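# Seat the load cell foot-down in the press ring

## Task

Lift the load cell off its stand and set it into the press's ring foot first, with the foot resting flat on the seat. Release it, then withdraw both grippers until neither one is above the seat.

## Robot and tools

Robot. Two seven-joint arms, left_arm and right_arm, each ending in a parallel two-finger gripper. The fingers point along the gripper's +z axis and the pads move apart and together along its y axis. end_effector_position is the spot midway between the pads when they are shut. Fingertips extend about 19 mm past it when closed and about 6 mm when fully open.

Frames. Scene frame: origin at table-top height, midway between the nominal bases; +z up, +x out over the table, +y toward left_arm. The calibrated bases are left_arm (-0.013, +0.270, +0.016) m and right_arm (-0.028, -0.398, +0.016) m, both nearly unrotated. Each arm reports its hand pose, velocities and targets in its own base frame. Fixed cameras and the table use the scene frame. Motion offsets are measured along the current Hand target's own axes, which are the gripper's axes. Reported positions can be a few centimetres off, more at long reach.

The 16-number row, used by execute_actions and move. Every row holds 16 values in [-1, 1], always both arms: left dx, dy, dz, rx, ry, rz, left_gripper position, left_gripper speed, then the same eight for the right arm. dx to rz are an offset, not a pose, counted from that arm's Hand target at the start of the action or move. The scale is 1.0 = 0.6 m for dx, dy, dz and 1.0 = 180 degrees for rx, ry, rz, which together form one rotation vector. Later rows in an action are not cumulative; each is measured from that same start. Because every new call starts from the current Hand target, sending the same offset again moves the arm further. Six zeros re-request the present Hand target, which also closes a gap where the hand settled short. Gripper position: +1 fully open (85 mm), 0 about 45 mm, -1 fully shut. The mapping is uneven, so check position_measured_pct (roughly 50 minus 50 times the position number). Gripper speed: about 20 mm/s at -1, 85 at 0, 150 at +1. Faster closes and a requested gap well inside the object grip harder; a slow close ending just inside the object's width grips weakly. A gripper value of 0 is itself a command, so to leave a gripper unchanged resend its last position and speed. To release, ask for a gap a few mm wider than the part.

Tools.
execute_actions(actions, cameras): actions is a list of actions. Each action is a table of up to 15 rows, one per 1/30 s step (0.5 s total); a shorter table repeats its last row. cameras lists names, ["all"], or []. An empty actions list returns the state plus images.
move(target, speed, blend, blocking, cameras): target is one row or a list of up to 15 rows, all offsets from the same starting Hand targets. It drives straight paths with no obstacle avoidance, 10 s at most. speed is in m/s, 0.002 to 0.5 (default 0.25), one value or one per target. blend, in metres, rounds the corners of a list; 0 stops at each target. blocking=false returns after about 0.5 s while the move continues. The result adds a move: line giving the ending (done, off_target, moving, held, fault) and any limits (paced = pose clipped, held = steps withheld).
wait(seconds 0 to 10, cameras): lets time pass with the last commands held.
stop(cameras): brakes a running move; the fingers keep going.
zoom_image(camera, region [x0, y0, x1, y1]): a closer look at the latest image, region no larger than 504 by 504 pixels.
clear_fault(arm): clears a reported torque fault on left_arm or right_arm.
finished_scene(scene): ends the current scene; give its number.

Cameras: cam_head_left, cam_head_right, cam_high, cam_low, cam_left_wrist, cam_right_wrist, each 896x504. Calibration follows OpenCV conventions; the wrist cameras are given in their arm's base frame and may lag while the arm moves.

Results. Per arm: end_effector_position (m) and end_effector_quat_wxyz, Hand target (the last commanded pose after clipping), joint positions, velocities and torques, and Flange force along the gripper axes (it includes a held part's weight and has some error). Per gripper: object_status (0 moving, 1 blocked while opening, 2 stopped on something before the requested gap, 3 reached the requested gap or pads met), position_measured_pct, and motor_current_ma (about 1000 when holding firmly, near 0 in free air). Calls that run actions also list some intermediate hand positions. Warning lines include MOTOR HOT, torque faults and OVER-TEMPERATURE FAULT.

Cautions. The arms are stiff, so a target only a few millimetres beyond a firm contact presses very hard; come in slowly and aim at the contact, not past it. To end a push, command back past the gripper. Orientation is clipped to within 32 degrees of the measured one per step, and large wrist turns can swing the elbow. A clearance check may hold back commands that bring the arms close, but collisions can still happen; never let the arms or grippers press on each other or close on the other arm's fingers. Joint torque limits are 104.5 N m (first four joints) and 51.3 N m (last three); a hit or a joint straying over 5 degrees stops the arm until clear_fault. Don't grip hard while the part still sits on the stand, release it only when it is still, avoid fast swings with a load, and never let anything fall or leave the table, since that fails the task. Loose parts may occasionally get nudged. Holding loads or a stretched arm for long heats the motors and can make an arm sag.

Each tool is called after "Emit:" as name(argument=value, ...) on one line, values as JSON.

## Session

Emit:
execute_actions(actions=[])

Scene clock: 0.00 s.
left_arm: end_effector_position=(+0.6932, +0.2468, +0.1985) position_measured_pct=0.0 object_status=3 motor_current_ma=0 end_effector_quat_wxyz=(+0.151, +0.914, -0.218, +0.306) | right_arm: end_effector_position=(+0.2264, +0.1403, +0.1319) position_measured_pct=0.0 object_status=3 motor_current_ma=0 end_effector_quat_wxyz=(+0.645, -0.508, -0.433, -0.372)
Joint positions: left_arm=[-0.58 0.995 -0.183 0.827 0.879 1.286 3.331] | right_arm=[0.341 1.301 0.131 2.108 -0.968 1.64 1.519]
Joint velocities: within noise
Joint torques (N m): no reading
Flange force (N): no reading
Hand target: left_arm +0.6932, +0.2468, +0.1985; +0.151, +0.914, -0.218, +0.306 | right_arm +0.2264, +0.1403, +0.1319; +0.645, -0.508, -0.433, -0.372
Tool commands: left_gripper/position=+1.0 left_gripper/speed=+1.0 right_gripper/position=+1.0 right_gripper/speed=+1.0
camera_calibration:
cam_left_wrist: T_world_to_cam=[[-0.489871, -0.858011, 0.154413, 0.518374], [-0.710828, 0.290562, -0.640545, 0.60306], [0.504728, -0.423545, -0.752236, 0.0473546], [0, 0, 0, 1]] pos_world=[0.658707, 0.289601, 0.341865]
cam_right_wrist: T_world_to_cam=[[0.916738, 0.179289, -0.356997, -0.187634], [-0.365227, 0.0140577, -0.930812, 0.259005], [-0.161866, 0.983696, 0.0783684, 0.0368526], [0, 0, 0, 1]] pos_world=[0.272572, -0.00625207, 0.171212]

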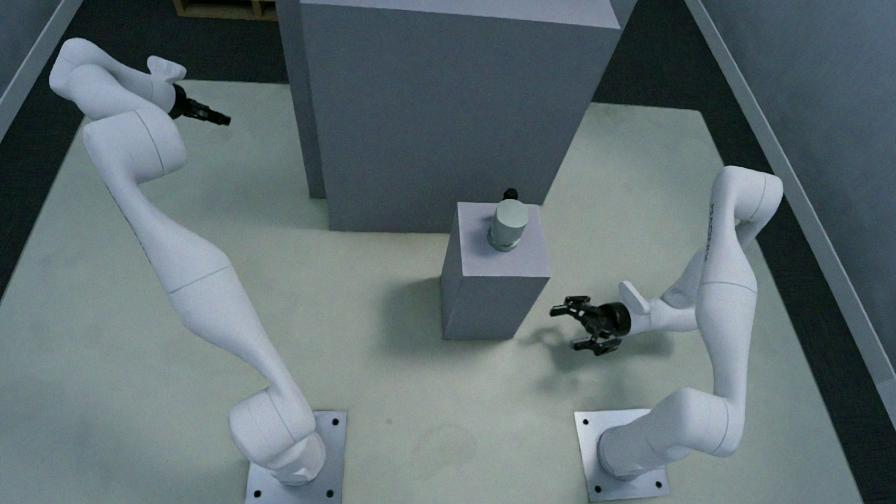

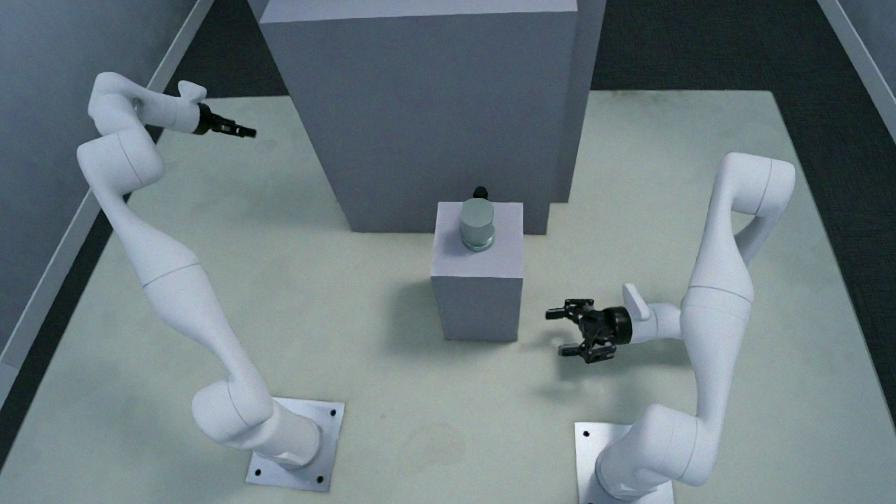

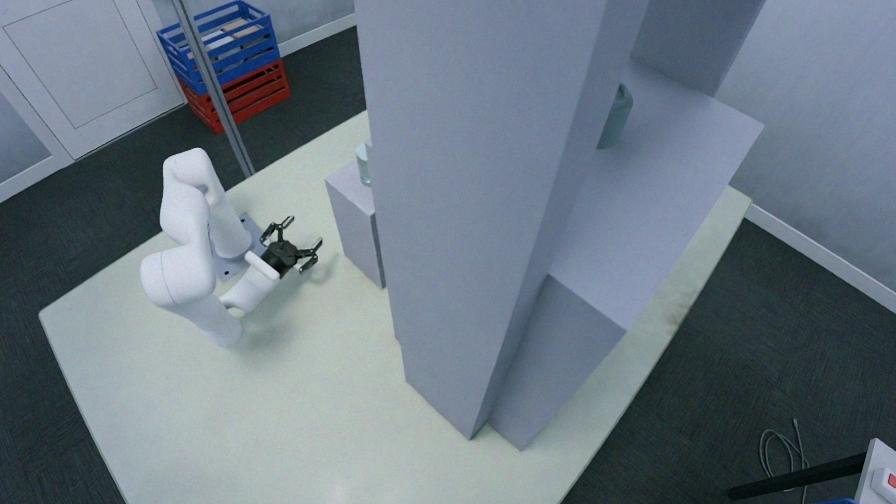

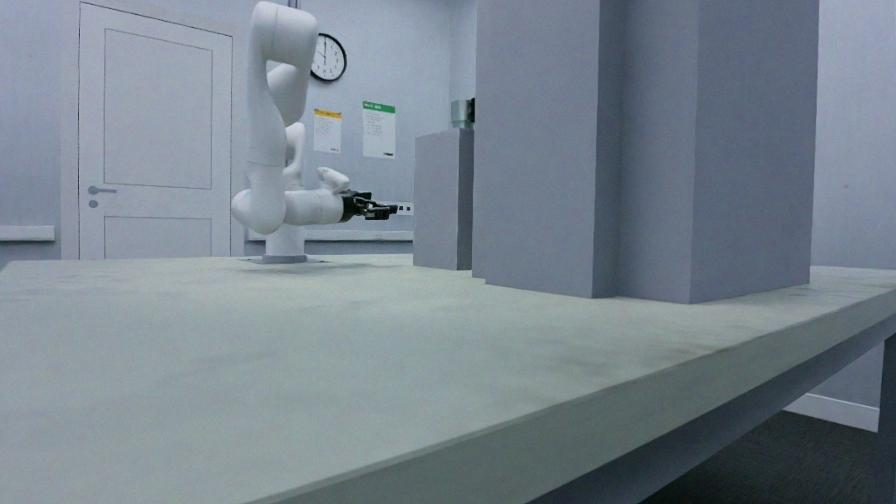

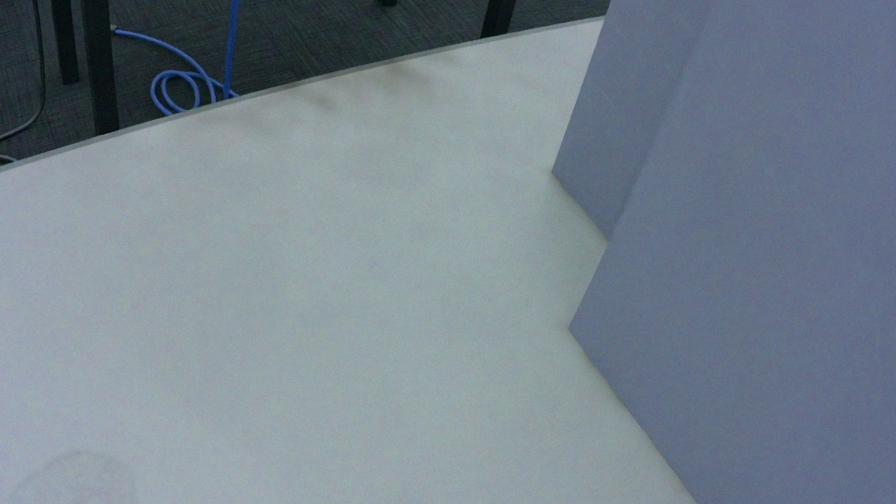

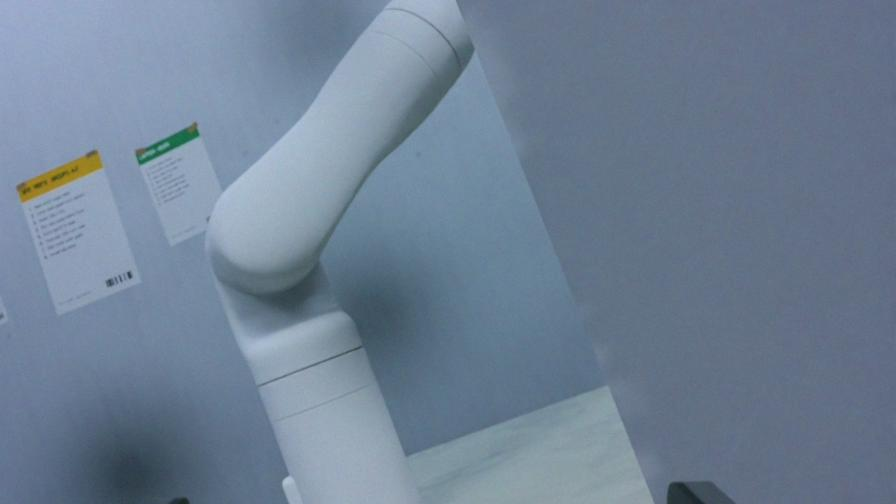

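Emit:
zoom_image(camera="cam_head_left", region=[430, 160, 580, 350])

Emit:
zoom_image(camera="cam_head_right", region=[410, 160, 560, 350])

Emit:
zoom_image(camera="cam_low", region=[400, 60, 520, 180])

Emit:
zoom_image(camera="cam_high", region=[320, 60, 700, 300])

Scaled by 2.653.

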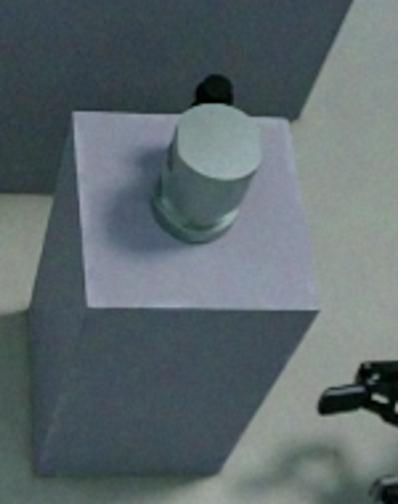

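Scaled by 2.653.

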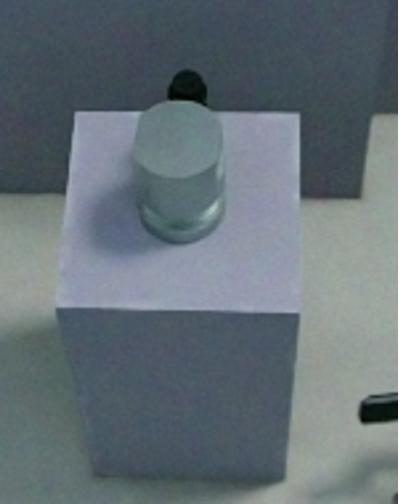

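Scaled by 4.200.

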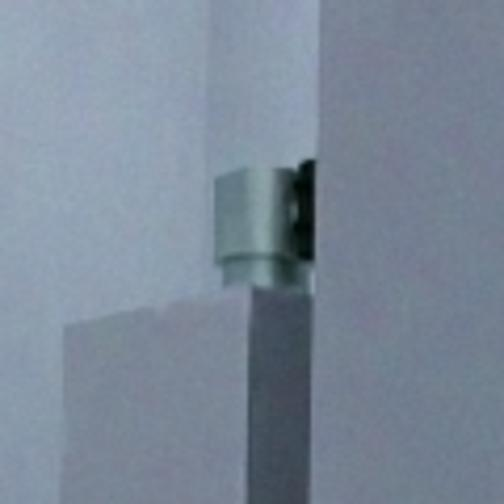

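Scaled by 1.326.

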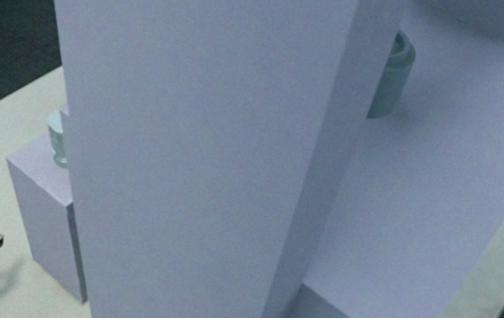

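Emit:
move(target=[[-0.0485, 0.4145, -0.4732, -0.1303, 0.2638, 0.1129, 1.0, 1.0, 0.7409, -0.1968, -0.055, -0.3231, -0.0717, -0.0668, 1.0, 1.0],[0.2315, 0.9365, -0.4735, -0.1303, 0.2638, 0.1129, 1.0, 1.0, 0.7409, -0.1968, -0.055, -0.3231, -0.0717, -0.0668, 1.0, 1.0]], speed=0.22, blend=0.05, cameras=["all"])

Scene clock: 8.27 s.
left_arm: end_effector_position=(+0.3770, -0.1621, +0.5839) position_measured_pct=0.0 object_status=3 motor_current_ma=0 end_effector_quat_wxyz=(+0.347, +0.616, -0.347, +0.616) | right_arm: end_effector_position=(+0.2790, +0.0655, +0.5839) position_measured_pct=0.0 object_status=3 motor_current_ma=0 end_effector_quat_wxyz=(-0.227, +0.747, +0.313, +0.540)
Joint positions: left_arm=[-0.896 -0.145 0.295 2.091 1.587 1.642 2.761] | right_arm=[0.448 -0.426 0.261 1.936 -1.141 1.506 -0.073]
Joint torques (N m): left_arm=[-0.5 -3.68 0.15 -8.06 2.63 1.27 -0.18] | right_arm=[0.81 -0.24 -0.32 -8.73 -3.35 -0.39 -0.47]
Flange force (N): left_arm=[1.8 1.1 -0.7] | right_arm=[-0.6 -0.2 -2.9]
Hand target: left_arm +0.3770, -0.1621, +0.5839; +0.347, +0.616, -0.347, +0.616 | right_arm +0.2790, +0.0655, +0.5839; -0.227, +0.747, +0.313, +0.540
Off the commanded pose: left_arm 0.000 m, 0 deg | right_arm 0.000 m, 0 deg.
move: done
camera_calibration:
cam_left_wrist: T_world_to_cam=[[-0.859977, -0.510271, 0.00793164, 0.234481], [0.00397611, -0.0222411, -0.999745, 0.633509], [0.510317, -0.859726, 0.0211557, -0.200565], [0, 0, 0, 1]] pos_world=[0.301481, -0.0386928, 0.635731]
cam_right_wrist: T_world_to_cam=[[0.688844, -0.724807, -0.0122187, -0.139562], [-0.250619, -0.2223, -0.942217, 0.690136], [0.680209, 0.652102, -0.33478, 0.111596], [0, 0, 0, 1]] pos_world=[0.193189, -0.0205101, 0.685913]

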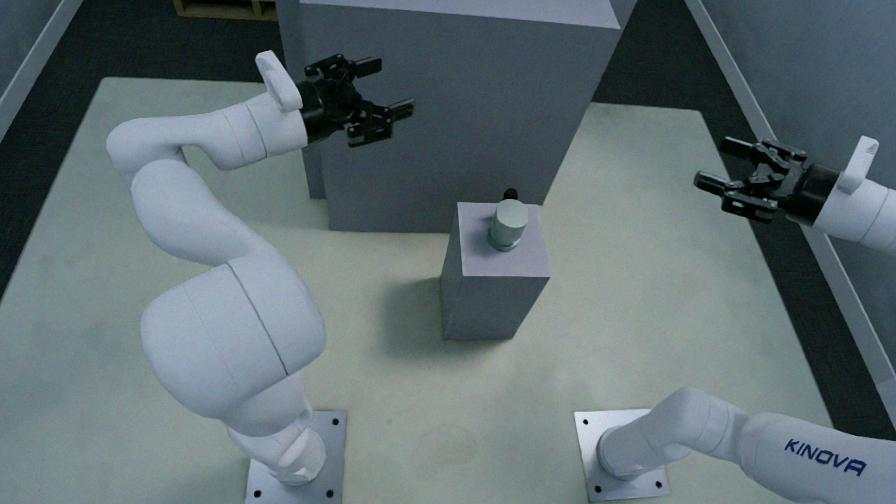

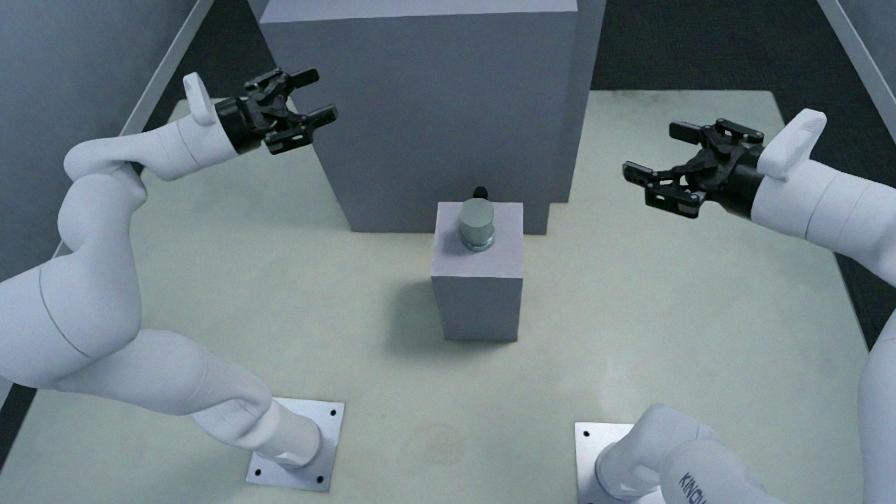

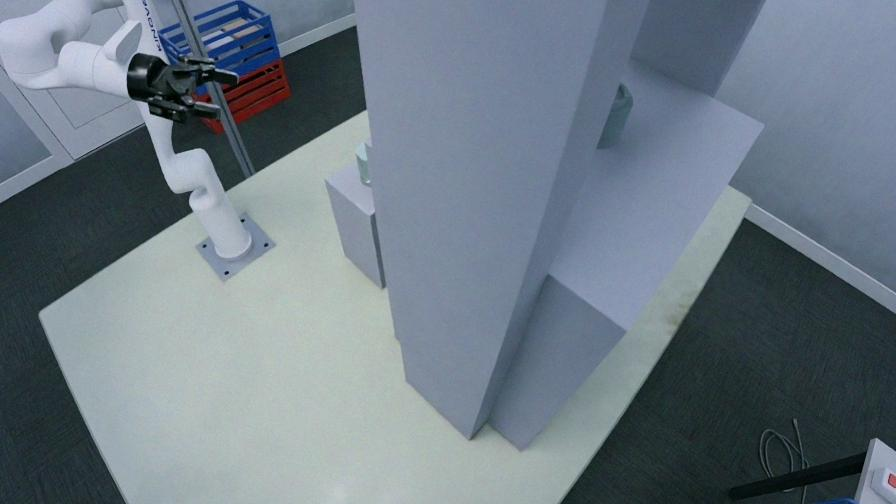

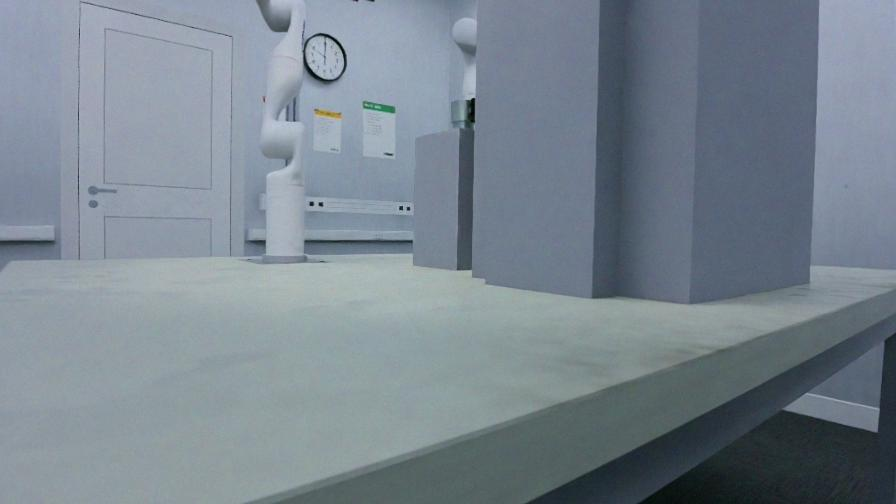

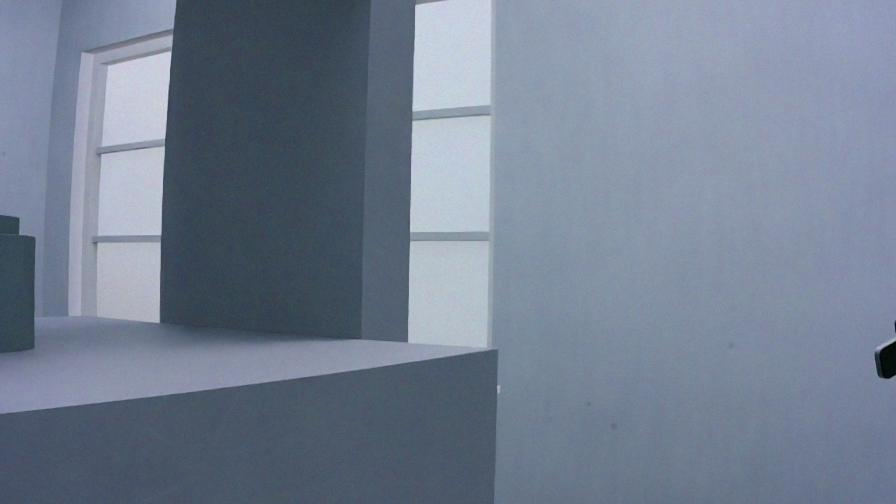

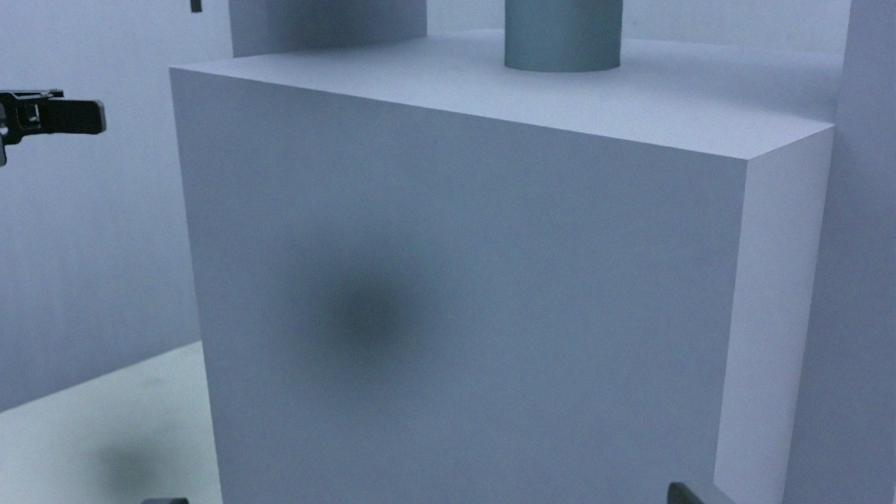

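Emit:
move(target=[[0, 0.1333, 0.231, 0.1667, 0, 0, 1.0, 1.0, 0, 0, 0, 0, 0, 0, 1.0, 1.0],[-0.0833, 0.4177, 0.1541, 0.3333, 0, 0, 1.0, 1.0, 0.3502, 0.1568, 0.3805, 0, 0, 0, 1.0, 1.0],[-0.4167, 0.4105, 0.1583, 0.3333, 0, 0, 1.0, 1.0, 0.3502, 0.1568, 0.3805, 0, 0, 0, 1.0, 1.0]], speed=0.2, blend=0.03, cameras=["all"])

Emit:
zoom_image(camera="cam_right_wrist", region=[320, 200, 580, 360])

Emit:
zoom_image(camera="cam_left_wrist", region=[200, 250, 650, 504])

Scene clock: 13.67 s.
left_arm: end_effector_position=(+0.2151, -0.3707, +0.3340) position_measured_pct=0.0 object_status=3 motor_current_ma=0 end_effector_quat_wxyz=(-0.007, +0.707, +0.007, +0.707) | right_arm: end_effector_position=(+0.5441, +0.2012, +0.7119) position_measured_pct=0.0 object_status=3 motor_current_ma=0 end_effector_quat_wxyz=(-0.227, +0.747, +0.313, +0.540)
Joint positions: left_arm=[-0.723 -2.011 0.804 2.073 0.949 0.998 5.165] | right_arm=[0.228 0.107 -0.326 1.122 -0.819 0.964 -0.728]
Joint torques (N m): left_arm=[-0.48 14.62 -6.47 -0.19 -1.19 -2.57 -0.21] | right_arm=[0.83 -10.5 -0.83 -10.14 -2.22 -1.97 -0.48]
Flange force (N): left_arm=[0.0 0.1 -1.7] | right_arm=[1.8 -1.7 -0.1]
Hand target: left_arm +0.2151, -0.3707, +0.3340; -0.007, +0.707, +0.007, +0.707 | right_arm +0.5441, +0.2012, +0.7119; -0.227, +0.747, +0.313, +0.540
Off the commanded pose: left_arm 0.000 m, 0 deg | right_arm 0.000 m, 0 deg.
move: done
camera_calibration:
cam_left_wrist: T_world_to_cam=[[0.0118812, -0.999905, 0.00701265, -0.377956], [0.0210523, -0.00676145, -0.999756, 0.381816], [0.999708, 0.012026, 0.0209699, -0.0741875], [0, 0, 0, 1]] pos_world=[0.0706183, -0.374446, 0.385929]
cam_right_wrist: T_world_to_cam=[[0.688844, -0.724807, -0.0122187, -0.222254], [-0.250619, -0.2223, -0.942217, 0.907345], [0.680209, 0.652102, -0.33478, -0.114366], [0, 0, 0, 1]] pos_world=[0.458289, 0.11519, 0.813913]

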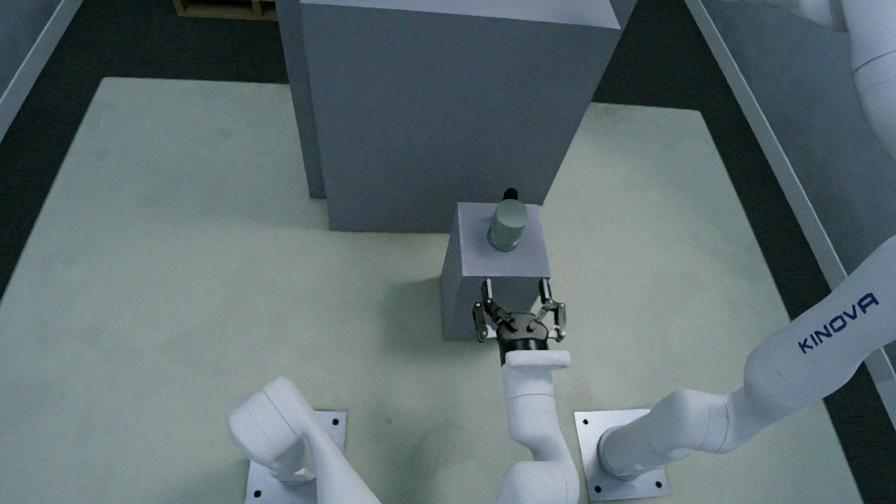

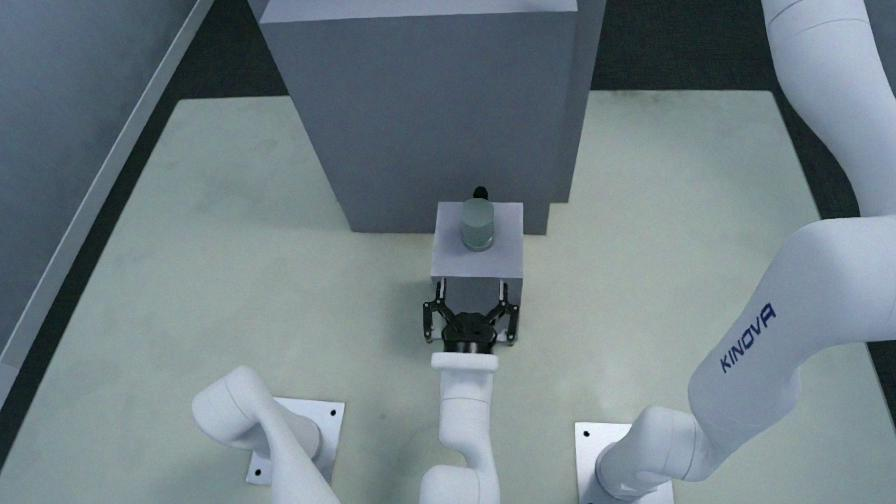

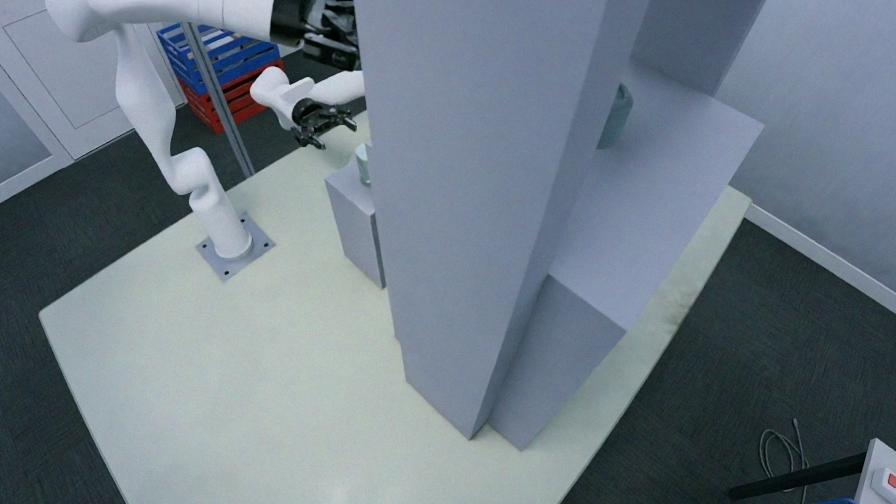

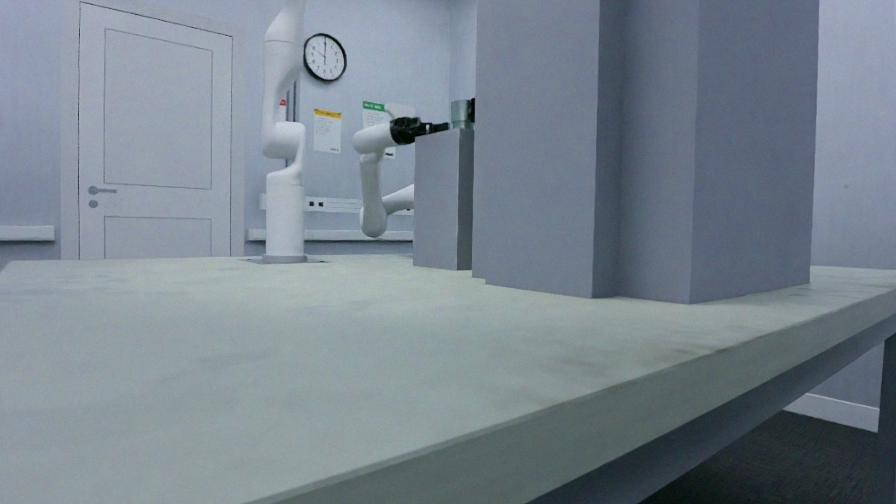

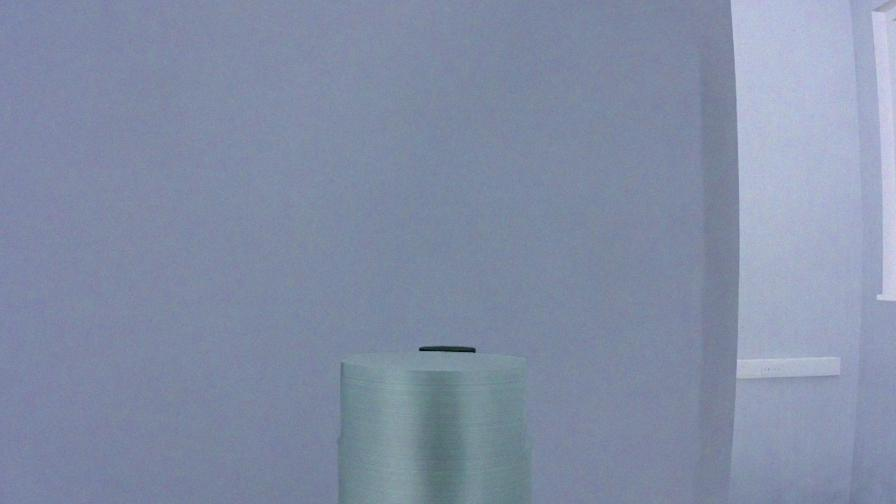

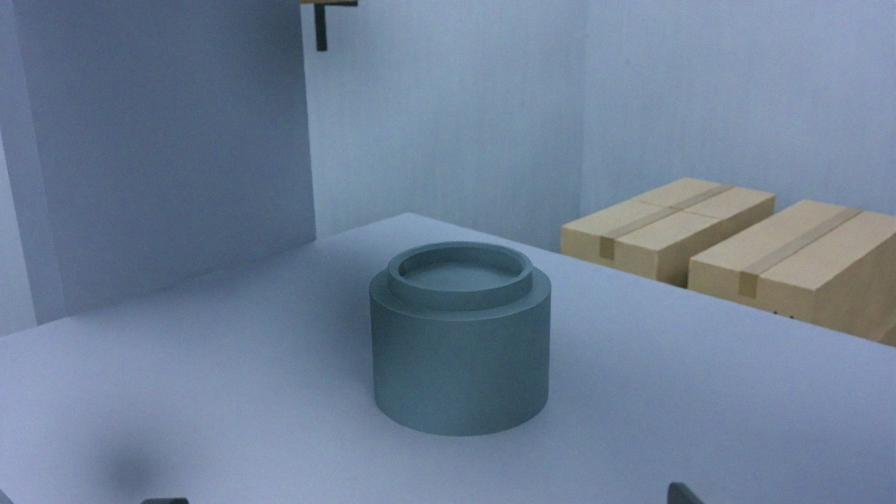

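Scaled by 1.938 from the camera's 896x504 image, which has a finer 1280x720 frame.

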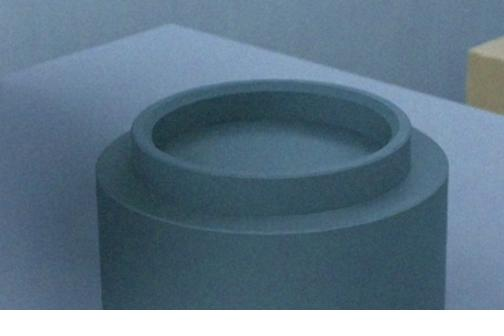

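Scaled by 1.120 from the camera's 896x504 image, which has a finer 1280x720 frame.

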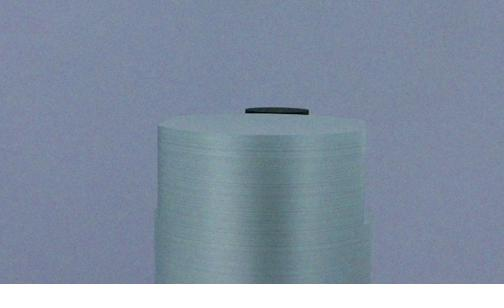

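Emit:
move(target=[[0.0257, -0.0117, 0.0483, -0.0306, 0, 0, 1.0, 1.0, -0.0718, 0.1718, -0.1532, 0.0845, 0.0438, -0.0215, 1.0, 1.0],[0.0257, 0.0043, 0.2142, -0.0306, 0, 0, 1.0, 1.0, -0.0718, 0.1718, -0.1532, 0.0845, 0.0438, -0.0215, 1.0, 1.0]], speed=[0.12, 0.07], blend=0.01, cameras=["cam_head_left","cam_head_right","cam_low","cam_left_wrist","cam_right_wrist"])

Emit:
zoom_image(camera="cam_head_left", region=[430, 160, 580, 350])

Emit:
zoom_image(camera="cam_head_right", region=[410, 160, 560, 350])

Emit:
zoom_image(camera="cam_right_wrist", region=[370, 200, 570, 330])

Scene clock: 19.70 s.
left_arm: end_effector_position=(+0.3437, -0.3707, +0.3493) position_measured_pct=0.0 object_status=3 motor_current_ma=0 end_effector_quat_wxyz=(+0.027, +0.707, -0.027, +0.706) | right_arm: end_effector_position=(+0.5471, +0.0571, +0.6996) position_measured_pct=0.0 object_status=3 motor_current_ma=0 end_effector_quat_wxyz=(-0.327, +0.661, +0.391, +0.551)
Joint positions: left_arm=[-0.952 -1.846 0.967 2.2 1.515 0.648 4.655] | right_arm=[0.592 0.366 -0.281 0.962 -1.256 1.475 -0.279]
Joint torques (N m): left_arm=[-0.65 14.3 -7.77 -1.25 0.05 -2.86 -0.08] | right_arm=[0.85 -14.08 -1.95 -8.69 -3.33 -0.95 -0.42]
Flange force (N): left_arm=[0.0 0.1 -2.3] | right_arm=[1.1 -1.6 1.3]
Hand target: left_arm +0.3437, -0.3707, +0.3493; +0.027, +0.707, -0.027, +0.706 | right_arm +0.5471, +0.0571, +0.6996; -0.327, +0.661, +0.391, +0.551
Off the commanded pose: left_arm 0.000 m, 0 deg | right_arm 0.000 m, 0 deg.
move: done
camera_calibration:
cam_left_wrist: T_world_to_cam=[[-0.0842055, -0.996424, 0.00698703, -0.345308], [0.0202085, -0.00871818, -0.999758, 0.393857], [0.996243, -0.0840439, 0.0208704, -0.237376], [0, 0, 0, 1]] pos_world=[0.199448, -0.36059, 0.401128]
cam_right_wrist: T_world_to_cam=[[0.860045, -0.509939, -0.0168825, -0.431604], [-0.116889, -0.164716, -0.97939, 0.814053], [0.496649, 0.844293, -0.20127, -0.0305202], [0, 0, 0, 1]] pos_world=[0.481511, -0.0602361, 0.783846]
Images, in order (width x height): cam_head_left 896x504, cam_head_right 896x504, cam_low 896x504, cam_left_wrist 896x504, cam_right_wrist 896x504.

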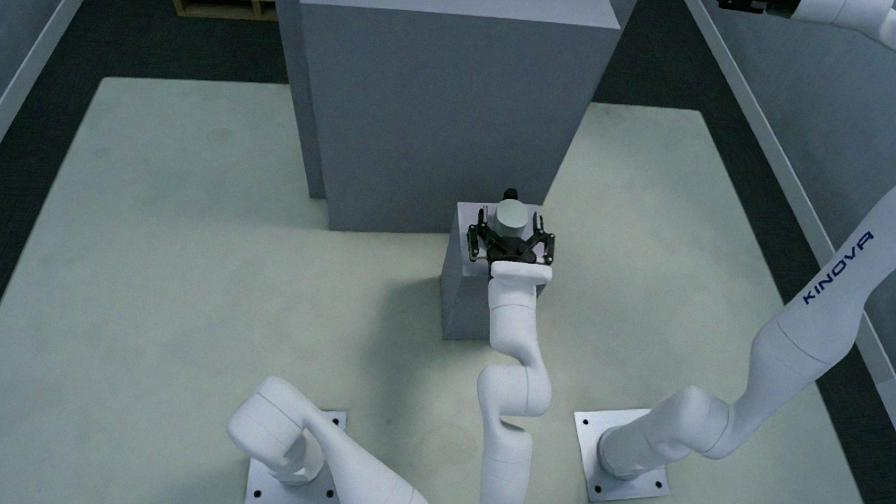

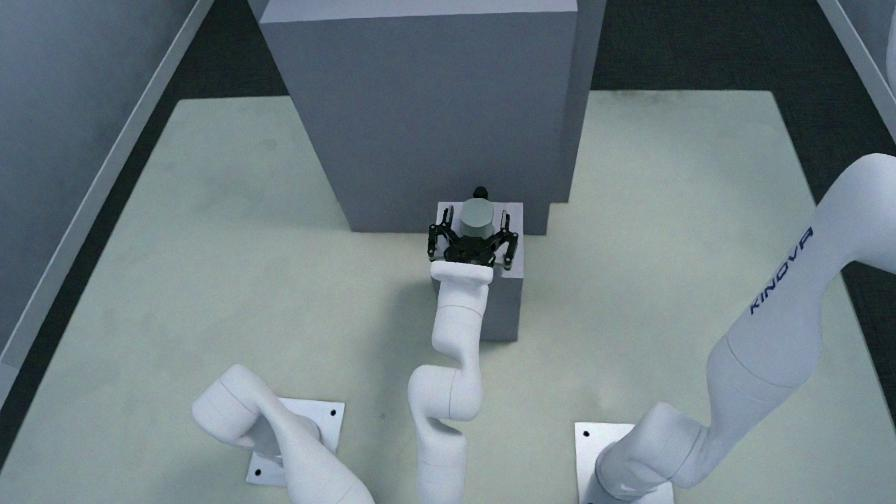

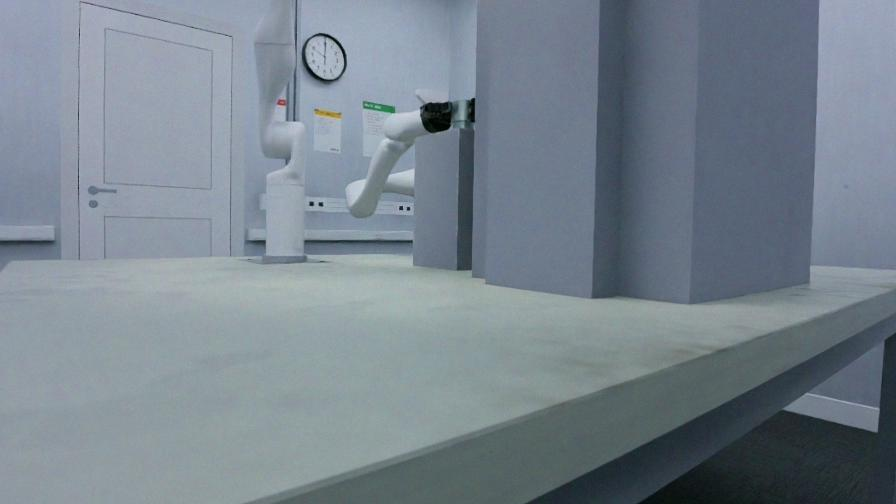

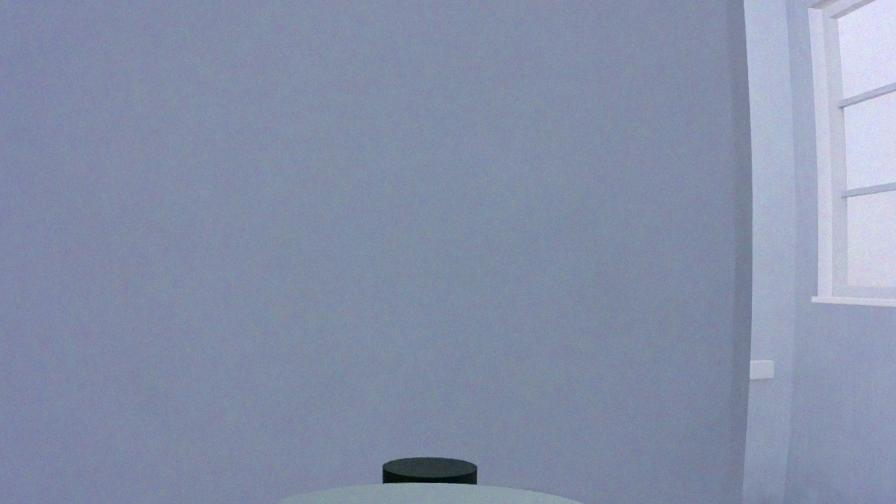

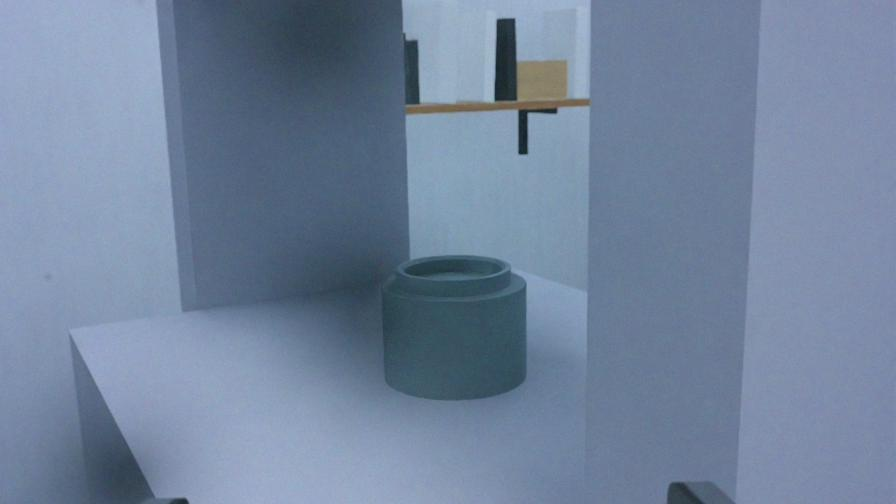

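Scaled by 2.653.

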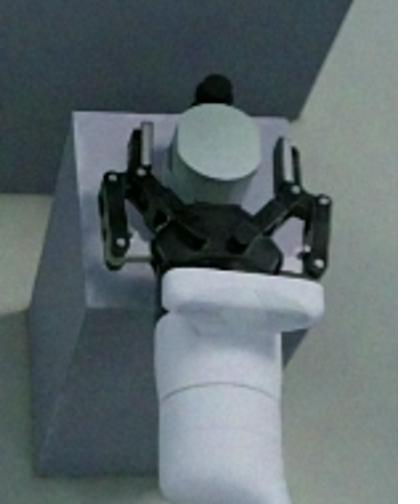

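Scaled by 2.653.

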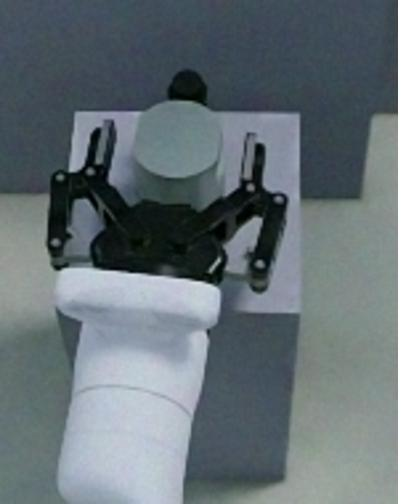

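Scaled by 2.520 from the camera's 896x504 image, which has a finer 1280x720 frame.

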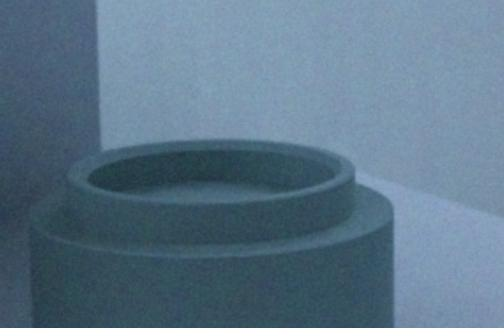

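Emit:
execute_actions(actions=[[[0,0,0,0,0,0,0.1,-1.0,0,0,0,0,0,0,1.0,1.0]],[[0,0,0,0,0,0,0.1,-1.0,0,0,0,0,0,0,1.0,1.0]],[[0,0,0,0,0,0,0.1,-1.0,0,0,0,0,0,0,1.0,1.0]],[[0,0,0,0,0,0,0.1,-1.0,0,0,0,0,0,0,1.0,1.0]]], cameras=["cam_head_left","cam_head_right","cam_left_wrist"])

Emit:
wait(seconds=0.3)

Emit:
zoom_image(camera="cam_head_right", region=[410, 160, 560, 350])

Scene clock: 22.93 s.
left_arm: end_effector_position=(+0.3437, -0.3707, +0.3493) position_measured_pct=39.8 object_status=0 motor_current_ma=1000 end_effector_quat_wxyz=(+0.027, +0.707, -0.027, +0.706) | right_arm: end_effector_position=(+0.5471, +0.0571, +0.6996) position_measured_pct=0.0 object_status=3 motor_current_ma=0 end_effector_quat_wxyz=(-0.327, +0.661, +0.391, +0.551)
Joint positions: left_arm=[-0.952 -1.846 0.967 2.2 1.515 0.648 4.654] | right_arm=[0.592 0.366 -0.281 0.962 -1.256 1.475 -0.279]
Joint torques (N m): left_arm=[0.02 12.53 -1.84 -3.03 0.41 0.78 -0.54] | right_arm=[0.86 -14.05 -1.95 -8.69 -3.33 -0.97 -0.48]
Hand target: left_arm +0.3437, -0.3707, +0.3493; +0.027, +0.707, -0.027, +0.706 | right_arm +0.5471, +0.0571, +0.6996; -0.327, +0.661, +0.391, +0.551
Off the commanded pose: left_arm 0.000 m, 0 deg | right_arm 0.000 m, 0 deg.
Step readings (end_effector_position of left_arm | right_arm):
0: (+0.3437, -0.3707, +0.3493) | (+0.5471, +0.0571, +0.6996)
1: (+0.3437, -0.3707, +0.3493) | (+0.5471, +0.0571, +0.6996)
2: (+0.3437, -0.3707, +0.3493) | (+0.5471, +0.0571, +0.6996)
4: (+0.3437, -0.3707, +0.3493) | (+0.5471, +0.0571, +0.6996)
8: (+0.3437, -0.3707, +0.3493) | (+0.5471, +0.0571, +0.6996)
15: (+0.3437, -0.3707, +0.3493) | (+0.5471, +0.0571, +0.6996)
16: (+0.3437, -0.3707, +0.3493) | (+0.5471, +0.0571, +0.6996)
17: (+0.3437, -0.3707, +0.3493) | (+0.5471, +0.0571, +0.6996)
19: (+0.3437, -0.3707, +0.3493) | (+0.5471, +0.0571, +0.6996)
23: (+0.3437, -0.3707, +0.3493) | (+0.5471, +0.0571, +0.6996)
30: (+0.3437, -0.3707, +0.3493) | (+0.5471, +0.0571, +0.6996)
31: (+0.3437, -0.3707, +0.3493) | (+0.5471, +0.0571, +0.6996)
32: (+0.3437, -0.3707, +0.3493) | (+0.5471, +0.0571, +0.6996)
34: (+0.3437, -0.3707, +0.3493) | (+0.5471, +0.0571, +0.6996)
38: (+0.3437, -0.3707, +0.3493) | (+0.5471, +0.0571, +0.6996)
45: (+0.3437, -0.3707, +0.3493) | (+0.5471, +0.0571, +0.6996)
46: (+0.3437, -0.3707, +0.3493) | (+0.5471, +0.0571, +0.6996)
47: (+0.3437, -0.3707, +0.3494) | (+0.5471, +0.0571, +0.6996)
49: (+0.3437, -0.3707, +0.3494) | (+0.5471, +0.0571, +0.6996)
53: (+0.3437, -0.3706, +0.3494) | (+0.5471, +0.0571, +0.6996)
60: (+0.3437, -0.3706, +0.3493) | (+0.5471, +0.0571, +0.6996)
camera_calibration:
cam_left_wrist: T_world_to_cam=[[-0.0841064, -0.996432, 0.00698943, -0.345232], [0.0202094, -0.00871858, -0.999758, 0.393858], [0.996252, -0.0839448, 0.0208706, -0.237333], [0, 0, 0, 1]] pos_world=[0.199448, -0.36049, 0.401128]
Images, in order (width x height): cam_head_left 896x504, cam_head_right 896x504, cam_left_wrist 896x504.

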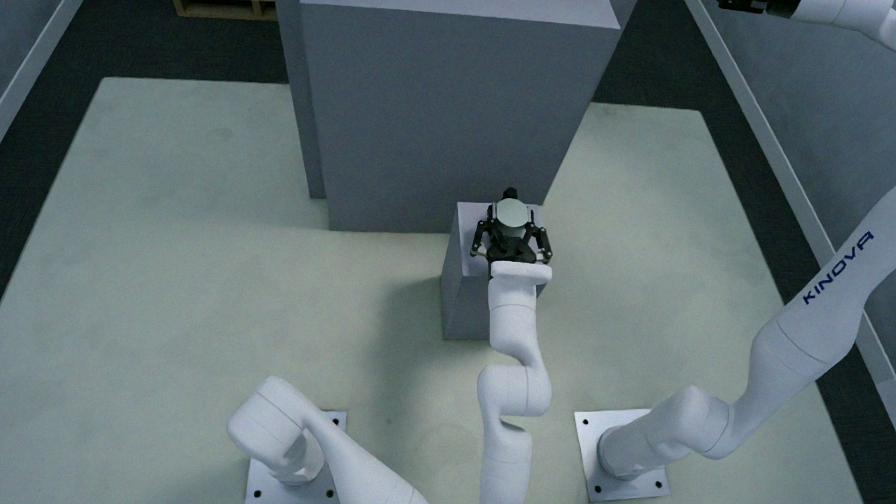

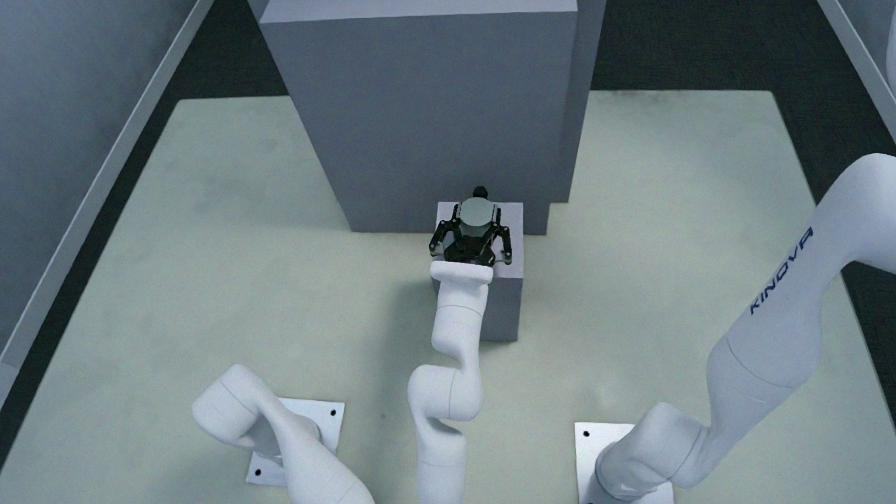

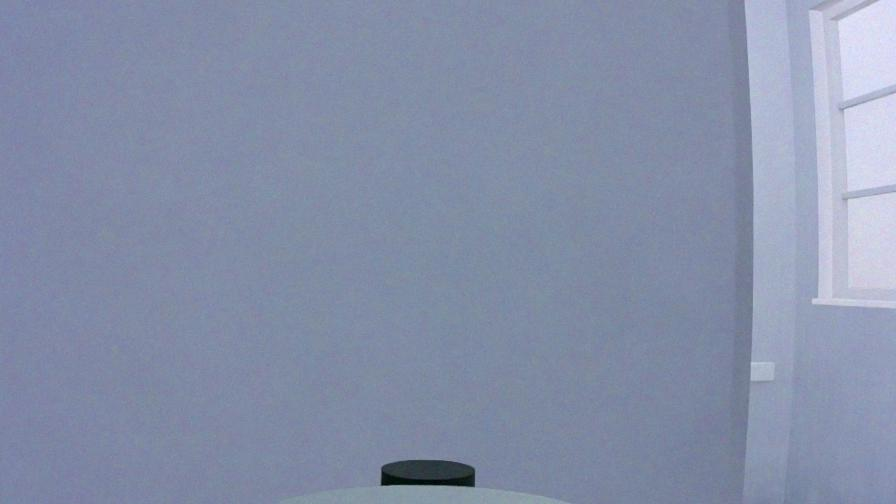

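Scene clock: 23.23 s.
left_arm: end_effector_position=(+0.3437, -0.3707, +0.3493) position_measured_pct=39.8 object_status=2 motor_current_ma=1000 end_effector_quat_wxyz=(+0.027, +0.707, -0.027, +0.706) | right_arm: end_effector_position=(+0.5471, +0.0571, +0.6996) position_measured_pct=0.0 object_status=3 motor_current_ma=0 end_effector_quat_wxyz=(-0.327, +0.661, +0.391, +0.551)
Joint positions: left_arm=[-0.952 -1.846 0.967 2.2 1.515 0.648 4.655] | right_arm=[0.592 0.366 -0.281 0.962 -1.256 1.475 -0.279]
Joint torques (N m): left_arm=[0.13 12.54 -1.69 -3.23 0.47 0.81 -0.48] | right_arm=[0.89 -14.11 -1.94 -8.7 -3.34 -0.96 -0.46]
Flange force (N): left_arm=[12.5 -4.3 -5.3] | right_arm=[1.0 -1.5 1.4]
Hand target: left_arm +0.3437, -0.3707, +0.3493; +0.027, +0.707, -0.027, +0.706 | right_arm +0.5471, +0.0571, +0.6996; -0.327, +0.661, +0.391, +0.551
Tool commands: left_gripper/position=+0.1 left_gripper/speed=-1.0 right_gripper/position=+1.0 right_gripper/speed=+1.0
Off the commanded pose: left_arm 0.000 m, 0 deg | right_arm 0.000 m, 0 deg.
wait: 0.30 s; at rest by 0.17 s

Scaled by 2.653.
This view is cut from an older image: the scene may have changed since it was taken.

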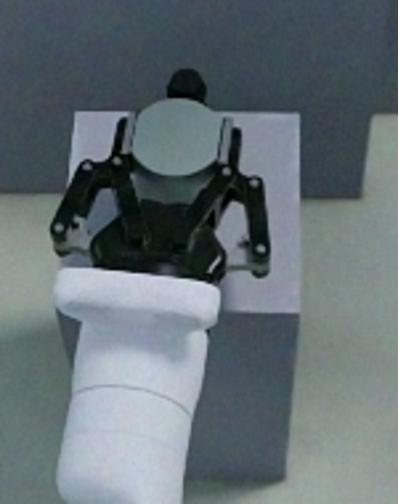

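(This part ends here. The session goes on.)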